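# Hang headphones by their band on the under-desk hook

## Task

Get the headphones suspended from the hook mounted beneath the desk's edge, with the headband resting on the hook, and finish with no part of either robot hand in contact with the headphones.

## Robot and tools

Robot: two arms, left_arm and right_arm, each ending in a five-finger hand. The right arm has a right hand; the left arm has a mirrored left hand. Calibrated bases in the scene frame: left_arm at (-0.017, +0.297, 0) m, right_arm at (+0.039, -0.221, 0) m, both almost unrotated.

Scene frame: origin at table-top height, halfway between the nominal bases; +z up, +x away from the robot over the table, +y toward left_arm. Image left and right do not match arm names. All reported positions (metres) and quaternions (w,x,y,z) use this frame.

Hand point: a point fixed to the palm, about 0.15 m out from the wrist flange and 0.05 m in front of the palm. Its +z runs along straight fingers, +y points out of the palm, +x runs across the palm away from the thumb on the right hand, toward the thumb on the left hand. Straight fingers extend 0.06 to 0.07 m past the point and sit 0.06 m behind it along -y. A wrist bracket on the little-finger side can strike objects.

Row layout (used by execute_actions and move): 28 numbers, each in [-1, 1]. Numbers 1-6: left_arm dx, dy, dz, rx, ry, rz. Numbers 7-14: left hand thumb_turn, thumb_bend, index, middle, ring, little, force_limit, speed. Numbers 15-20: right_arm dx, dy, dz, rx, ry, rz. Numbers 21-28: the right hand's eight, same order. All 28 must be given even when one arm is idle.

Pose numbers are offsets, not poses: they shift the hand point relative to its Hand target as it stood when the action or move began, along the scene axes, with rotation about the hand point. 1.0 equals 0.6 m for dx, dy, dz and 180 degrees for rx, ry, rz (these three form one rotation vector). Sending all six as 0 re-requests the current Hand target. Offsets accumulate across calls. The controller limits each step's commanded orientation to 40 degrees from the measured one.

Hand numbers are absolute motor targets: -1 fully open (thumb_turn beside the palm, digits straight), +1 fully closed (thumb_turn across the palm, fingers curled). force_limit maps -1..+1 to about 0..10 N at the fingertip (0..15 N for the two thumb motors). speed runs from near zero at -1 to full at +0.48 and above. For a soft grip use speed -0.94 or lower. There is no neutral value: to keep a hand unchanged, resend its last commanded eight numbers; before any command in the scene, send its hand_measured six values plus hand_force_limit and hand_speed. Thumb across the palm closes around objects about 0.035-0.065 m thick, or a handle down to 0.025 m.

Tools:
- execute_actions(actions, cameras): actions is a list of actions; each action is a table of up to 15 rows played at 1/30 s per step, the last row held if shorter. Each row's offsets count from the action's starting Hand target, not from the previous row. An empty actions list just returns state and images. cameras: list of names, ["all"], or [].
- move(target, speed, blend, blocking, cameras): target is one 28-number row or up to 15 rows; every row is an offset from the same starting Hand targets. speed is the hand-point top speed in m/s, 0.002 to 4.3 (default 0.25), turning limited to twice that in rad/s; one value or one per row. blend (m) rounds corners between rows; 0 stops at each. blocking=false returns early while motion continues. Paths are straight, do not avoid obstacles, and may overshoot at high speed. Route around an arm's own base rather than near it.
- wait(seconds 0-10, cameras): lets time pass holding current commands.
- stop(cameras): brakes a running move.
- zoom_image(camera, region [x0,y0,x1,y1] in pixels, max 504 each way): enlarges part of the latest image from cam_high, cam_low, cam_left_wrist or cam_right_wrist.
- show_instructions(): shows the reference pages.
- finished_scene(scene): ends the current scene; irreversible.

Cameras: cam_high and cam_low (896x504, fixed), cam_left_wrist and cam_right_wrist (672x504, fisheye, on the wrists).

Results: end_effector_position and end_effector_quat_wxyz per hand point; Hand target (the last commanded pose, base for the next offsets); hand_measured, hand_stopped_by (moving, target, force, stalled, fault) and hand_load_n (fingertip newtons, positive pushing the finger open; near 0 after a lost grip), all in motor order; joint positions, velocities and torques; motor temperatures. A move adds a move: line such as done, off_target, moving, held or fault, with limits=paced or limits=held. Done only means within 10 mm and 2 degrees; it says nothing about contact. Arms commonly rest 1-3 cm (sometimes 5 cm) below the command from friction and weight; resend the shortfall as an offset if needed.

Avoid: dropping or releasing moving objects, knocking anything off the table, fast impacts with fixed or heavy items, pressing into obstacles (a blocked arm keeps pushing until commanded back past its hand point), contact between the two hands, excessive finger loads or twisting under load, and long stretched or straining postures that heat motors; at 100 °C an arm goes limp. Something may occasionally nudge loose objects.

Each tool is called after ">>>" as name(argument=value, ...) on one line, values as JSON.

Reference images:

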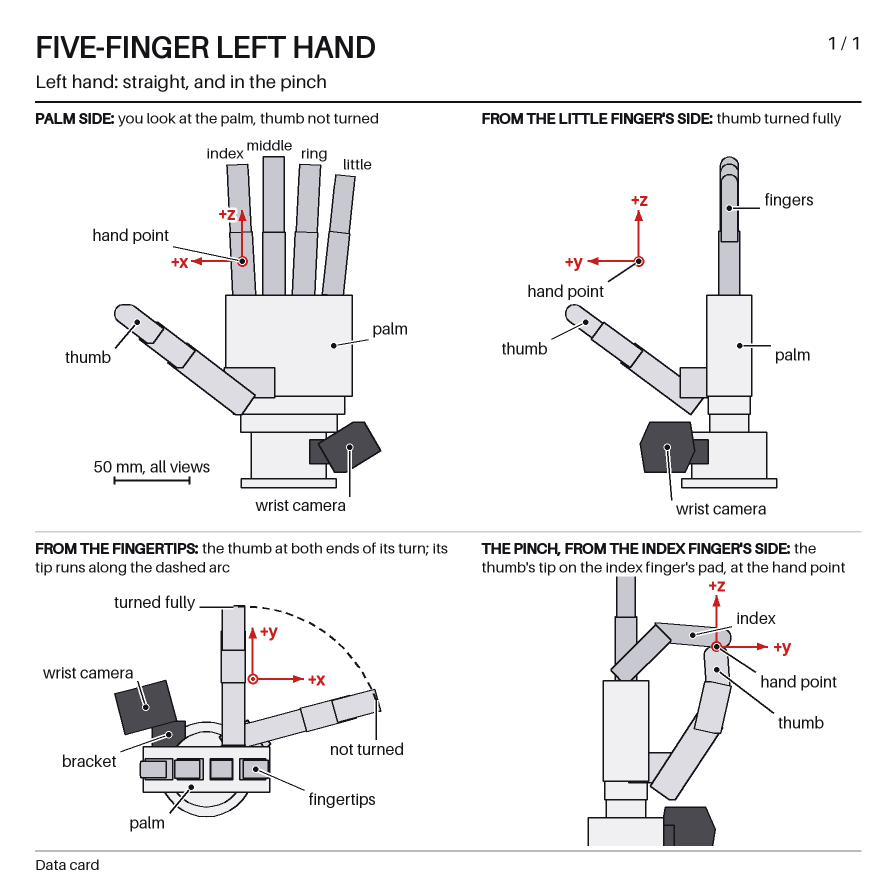

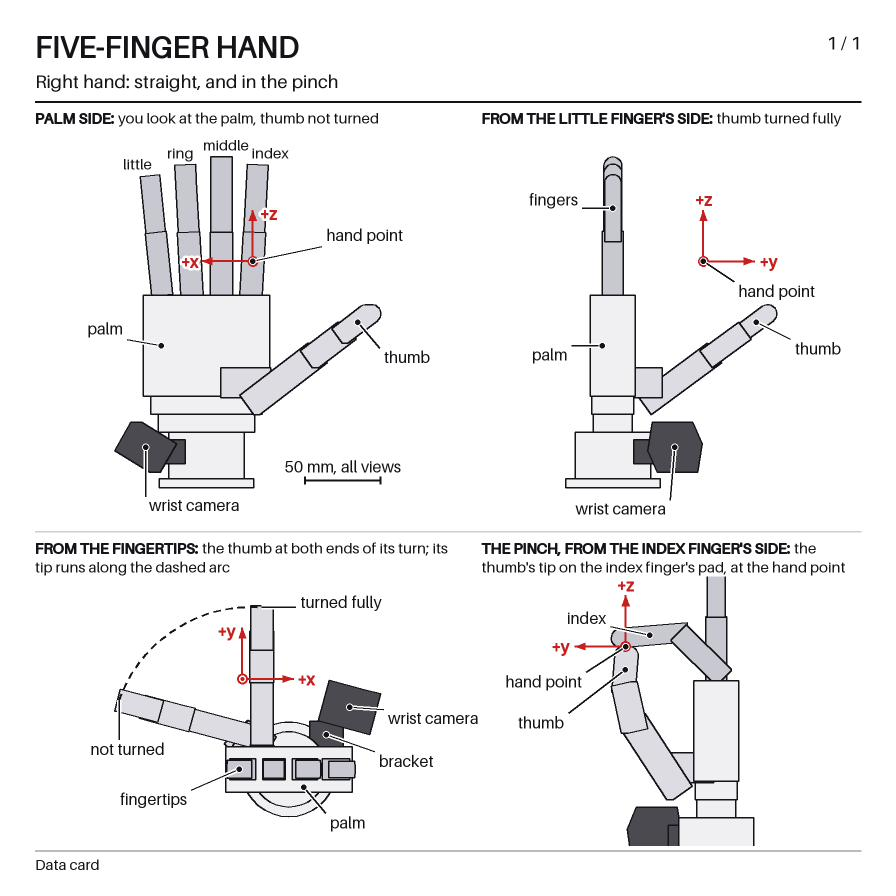

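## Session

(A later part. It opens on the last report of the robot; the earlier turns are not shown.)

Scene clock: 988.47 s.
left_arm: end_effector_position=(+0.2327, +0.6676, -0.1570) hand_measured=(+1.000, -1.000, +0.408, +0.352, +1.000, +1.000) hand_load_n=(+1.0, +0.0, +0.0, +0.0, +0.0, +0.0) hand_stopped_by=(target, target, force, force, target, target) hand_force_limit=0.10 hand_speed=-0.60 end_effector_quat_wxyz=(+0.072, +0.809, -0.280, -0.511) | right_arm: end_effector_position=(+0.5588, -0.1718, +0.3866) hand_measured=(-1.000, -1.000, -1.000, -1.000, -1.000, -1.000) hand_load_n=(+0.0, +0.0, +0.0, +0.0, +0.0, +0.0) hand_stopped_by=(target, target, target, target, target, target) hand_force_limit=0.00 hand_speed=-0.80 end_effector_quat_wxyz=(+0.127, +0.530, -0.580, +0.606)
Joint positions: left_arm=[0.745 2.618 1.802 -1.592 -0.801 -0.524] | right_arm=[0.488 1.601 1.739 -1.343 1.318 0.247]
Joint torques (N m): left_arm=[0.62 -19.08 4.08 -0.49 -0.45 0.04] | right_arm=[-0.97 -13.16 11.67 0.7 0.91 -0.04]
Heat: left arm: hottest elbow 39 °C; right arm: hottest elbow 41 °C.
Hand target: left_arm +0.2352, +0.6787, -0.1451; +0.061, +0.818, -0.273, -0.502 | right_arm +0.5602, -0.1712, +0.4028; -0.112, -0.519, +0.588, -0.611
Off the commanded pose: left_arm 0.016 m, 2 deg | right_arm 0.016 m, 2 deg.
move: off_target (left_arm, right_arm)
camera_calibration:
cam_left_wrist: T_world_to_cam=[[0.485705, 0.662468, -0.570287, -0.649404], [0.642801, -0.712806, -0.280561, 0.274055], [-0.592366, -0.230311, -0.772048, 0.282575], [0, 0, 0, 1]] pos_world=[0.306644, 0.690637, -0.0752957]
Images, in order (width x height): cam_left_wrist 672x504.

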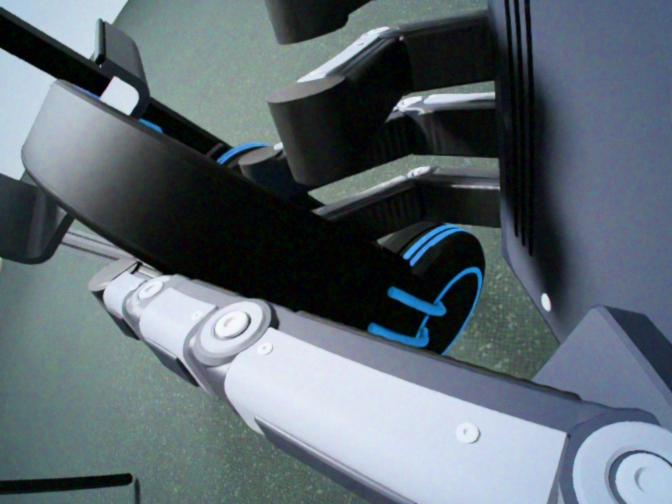

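>>> move(target=[[-0.01,0.0,0.03,0,0,0,1,-1,0.6,0.7,1,1,0.1,-0.6,0,0,0,0,0,0,-1,-1,-1,-1,-1,-1,0,-0.8],[-0.01,0.04,0.03,0,0,0,1,-1,0.6,0.7,1,1,0.1,-0.6,0,0,0,0,0,0,-1,-1,-1,-1,-1,-1,0,-0.8]], speed=0.05, cameras=["cam_left_wrist"])

Scene clock: 1006.80 s.
left_arm: end_effector_position=(+0.2255, +0.6912, -0.1333) hand_measured=(+1.000, -1.000, +0.408, +0.352, +1.000, +1.000) hand_load_n=(+0.5, +0.0, +0.0, +0.0, +0.0, +0.0) hand_stopped_by=(target, target, force, force, target, target) hand_force_limit=0.10 hand_speed=-0.60 end_effector_quat_wxyz=(+0.064, +0.814, -0.276, -0.507) | right_arm: end_effector_position=(+0.5588, -0.1718, +0.3866) hand_measured=(-1.000, -1.000, -1.000, -1.000, -1.000, -1.000) hand_load_n=(+0.0, +0.0, +0.0, +0.0, +0.0, +0.0) hand_stopped_by=(target, target, target, target, target, target) hand_force_limit=0.00 hand_speed=-0.80 end_effector_quat_wxyz=(+0.127, +0.530, -0.580, +0.606)
Joint positions: left_arm=[0.782 2.571 1.805 -1.592 -0.826 -0.487] | right_arm=[0.488 1.601 1.739 -1.343 1.318 0.247]
Joint torques (N m): left_arm=[0.38 -16.67 7.25 -1.2 -0.45 0.03] | right_arm=[-0.56 -13.51 11.63 0.96 0.9 -0.04]
Heat: left arm: hottest elbow 39 °C; right arm: hottest elbow 41 °C.
Hand target: left_arm +0.2292, +0.7026, -0.1272; +0.061, +0.818, -0.273, -0.502 | right_arm +0.5602, -0.1712, +0.4028; -0.112, -0.519, +0.588, -0.611
Off the commanded pose: left_arm 0.014 m, 1 deg | right_arm 0.016 m, 2 deg.
move: off_target (left_arm, right_arm)
camera_calibration:
cam_left_wrist: T_world_to_cam=[[0.494047, 0.671548, -0.552215, -0.653788], [0.648402, -0.707718, -0.280553, 0.297424], [-0.579217, -0.219451, -0.785079, 0.28993], [0, 0, 0, 1]] pos_world=[0.298084, 0.713168, -0.0499696]
Images, in order (width x height): cam_left_wrist 672x504.

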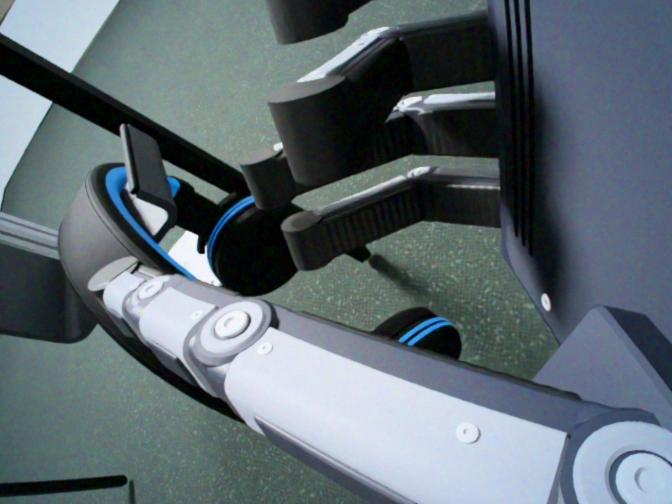

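>>> move(target=[[0.0,0.06,0.0,0,0,0,1,-1,0.6,0.7,1,1,0.1,-0.6,0,0,0,0,0,0,-1,-1,-1,-1,-1,-1,0,-0.8],[0.03,0.18,0.0,0,0,0,1,-1,0.6,0.7,1,1,0.1,-0.6,0,0,0,0,0,0,-1,-1,-1,-1,-1,-1,0,-0.8]], speed=[0.06, 0.12], cameras=["cam_left_wrist","cam_high"])

Scene clock: 1019.07 s.
left_arm: end_effector_position=(+0.2473, +0.8028, -0.1279) hand_measured=(+1.000, -1.000, +0.408, +0.352, +1.000, +1.000) hand_load_n=(+0.5, +0.0, +0.0, +0.0, +0.0, +0.0) hand_stopped_by=(target, target, force, force, target, target) hand_force_limit=0.10 hand_speed=-0.60 end_effector_quat_wxyz=(+0.036, +0.824, -0.285, -0.488) | right_arm: end_effector_position=(+0.5588, -0.1718, +0.3866) hand_measured=(-1.000, -1.000, -1.000, -1.000, -1.000, -1.000) hand_load_n=(+0.0, +0.0, +0.0, +0.0, +0.0, +0.0) hand_stopped_by=(target, target, target, target, target, target) hand_force_limit=0.00 hand_speed=-0.80 end_effector_quat_wxyz=(+0.127, +0.530, -0.580, +0.606)
Joint positions: left_arm=[0.87 2.721 2.216 -1.667 -0.886 -0.319] | right_arm=[0.488 1.601 1.739 -1.343 1.318 0.247]
Joint torques (N m): left_arm=[0.21 -17.32 9.69 -1.18 -0.57 0.07] | right_arm=[-0.62 -13.57 11.75 0.94 0.91 -0.03]
Heat: left arm: hottest elbow 39 °C; right arm: hottest elbow 41 °C.
Hand target: left_arm +0.2471, +0.8106, -0.1273; +0.061, +0.818, -0.273, -0.502 | right_arm +0.5602, -0.1712, +0.4028; -0.112, -0.519, +0.588, -0.611
Off the commanded pose: left_arm 0.008 m, 4 deg | right_arm 0.016 m, 2 deg.
joint sent to its limit (left arm) — joint 4 (wrist pitch), lower limit. The joint targets are off in orientation, not in position.
move: off_target (left_arm, right_arm)
camera_calibration:
cam_left_wrist: T_world_to_cam=[[0.548136, 0.667451, -0.50404, -0.740464], [0.638938, -0.723042, -0.262618, 0.380634], [-0.539727, -0.1781, -0.822785, 0.283423], [0, 0, 0, 1]] pos_world=[0.315645, 0.819915, -0.0400657]
Images, in order (width x height): cam_high 896x504, cam_left_wrist 672x504.

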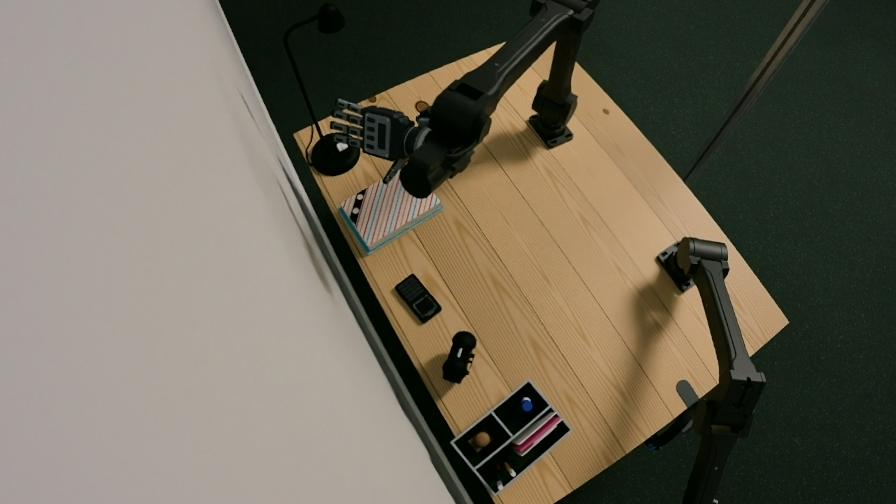

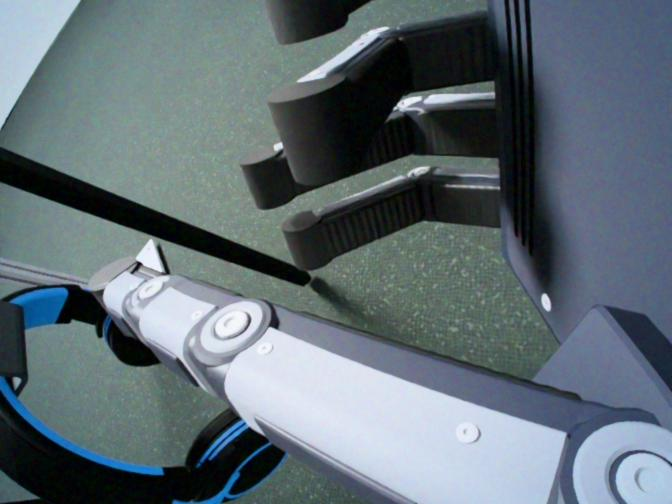

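>>> finished_scene(scene=2)

The scene is finished: the task was done.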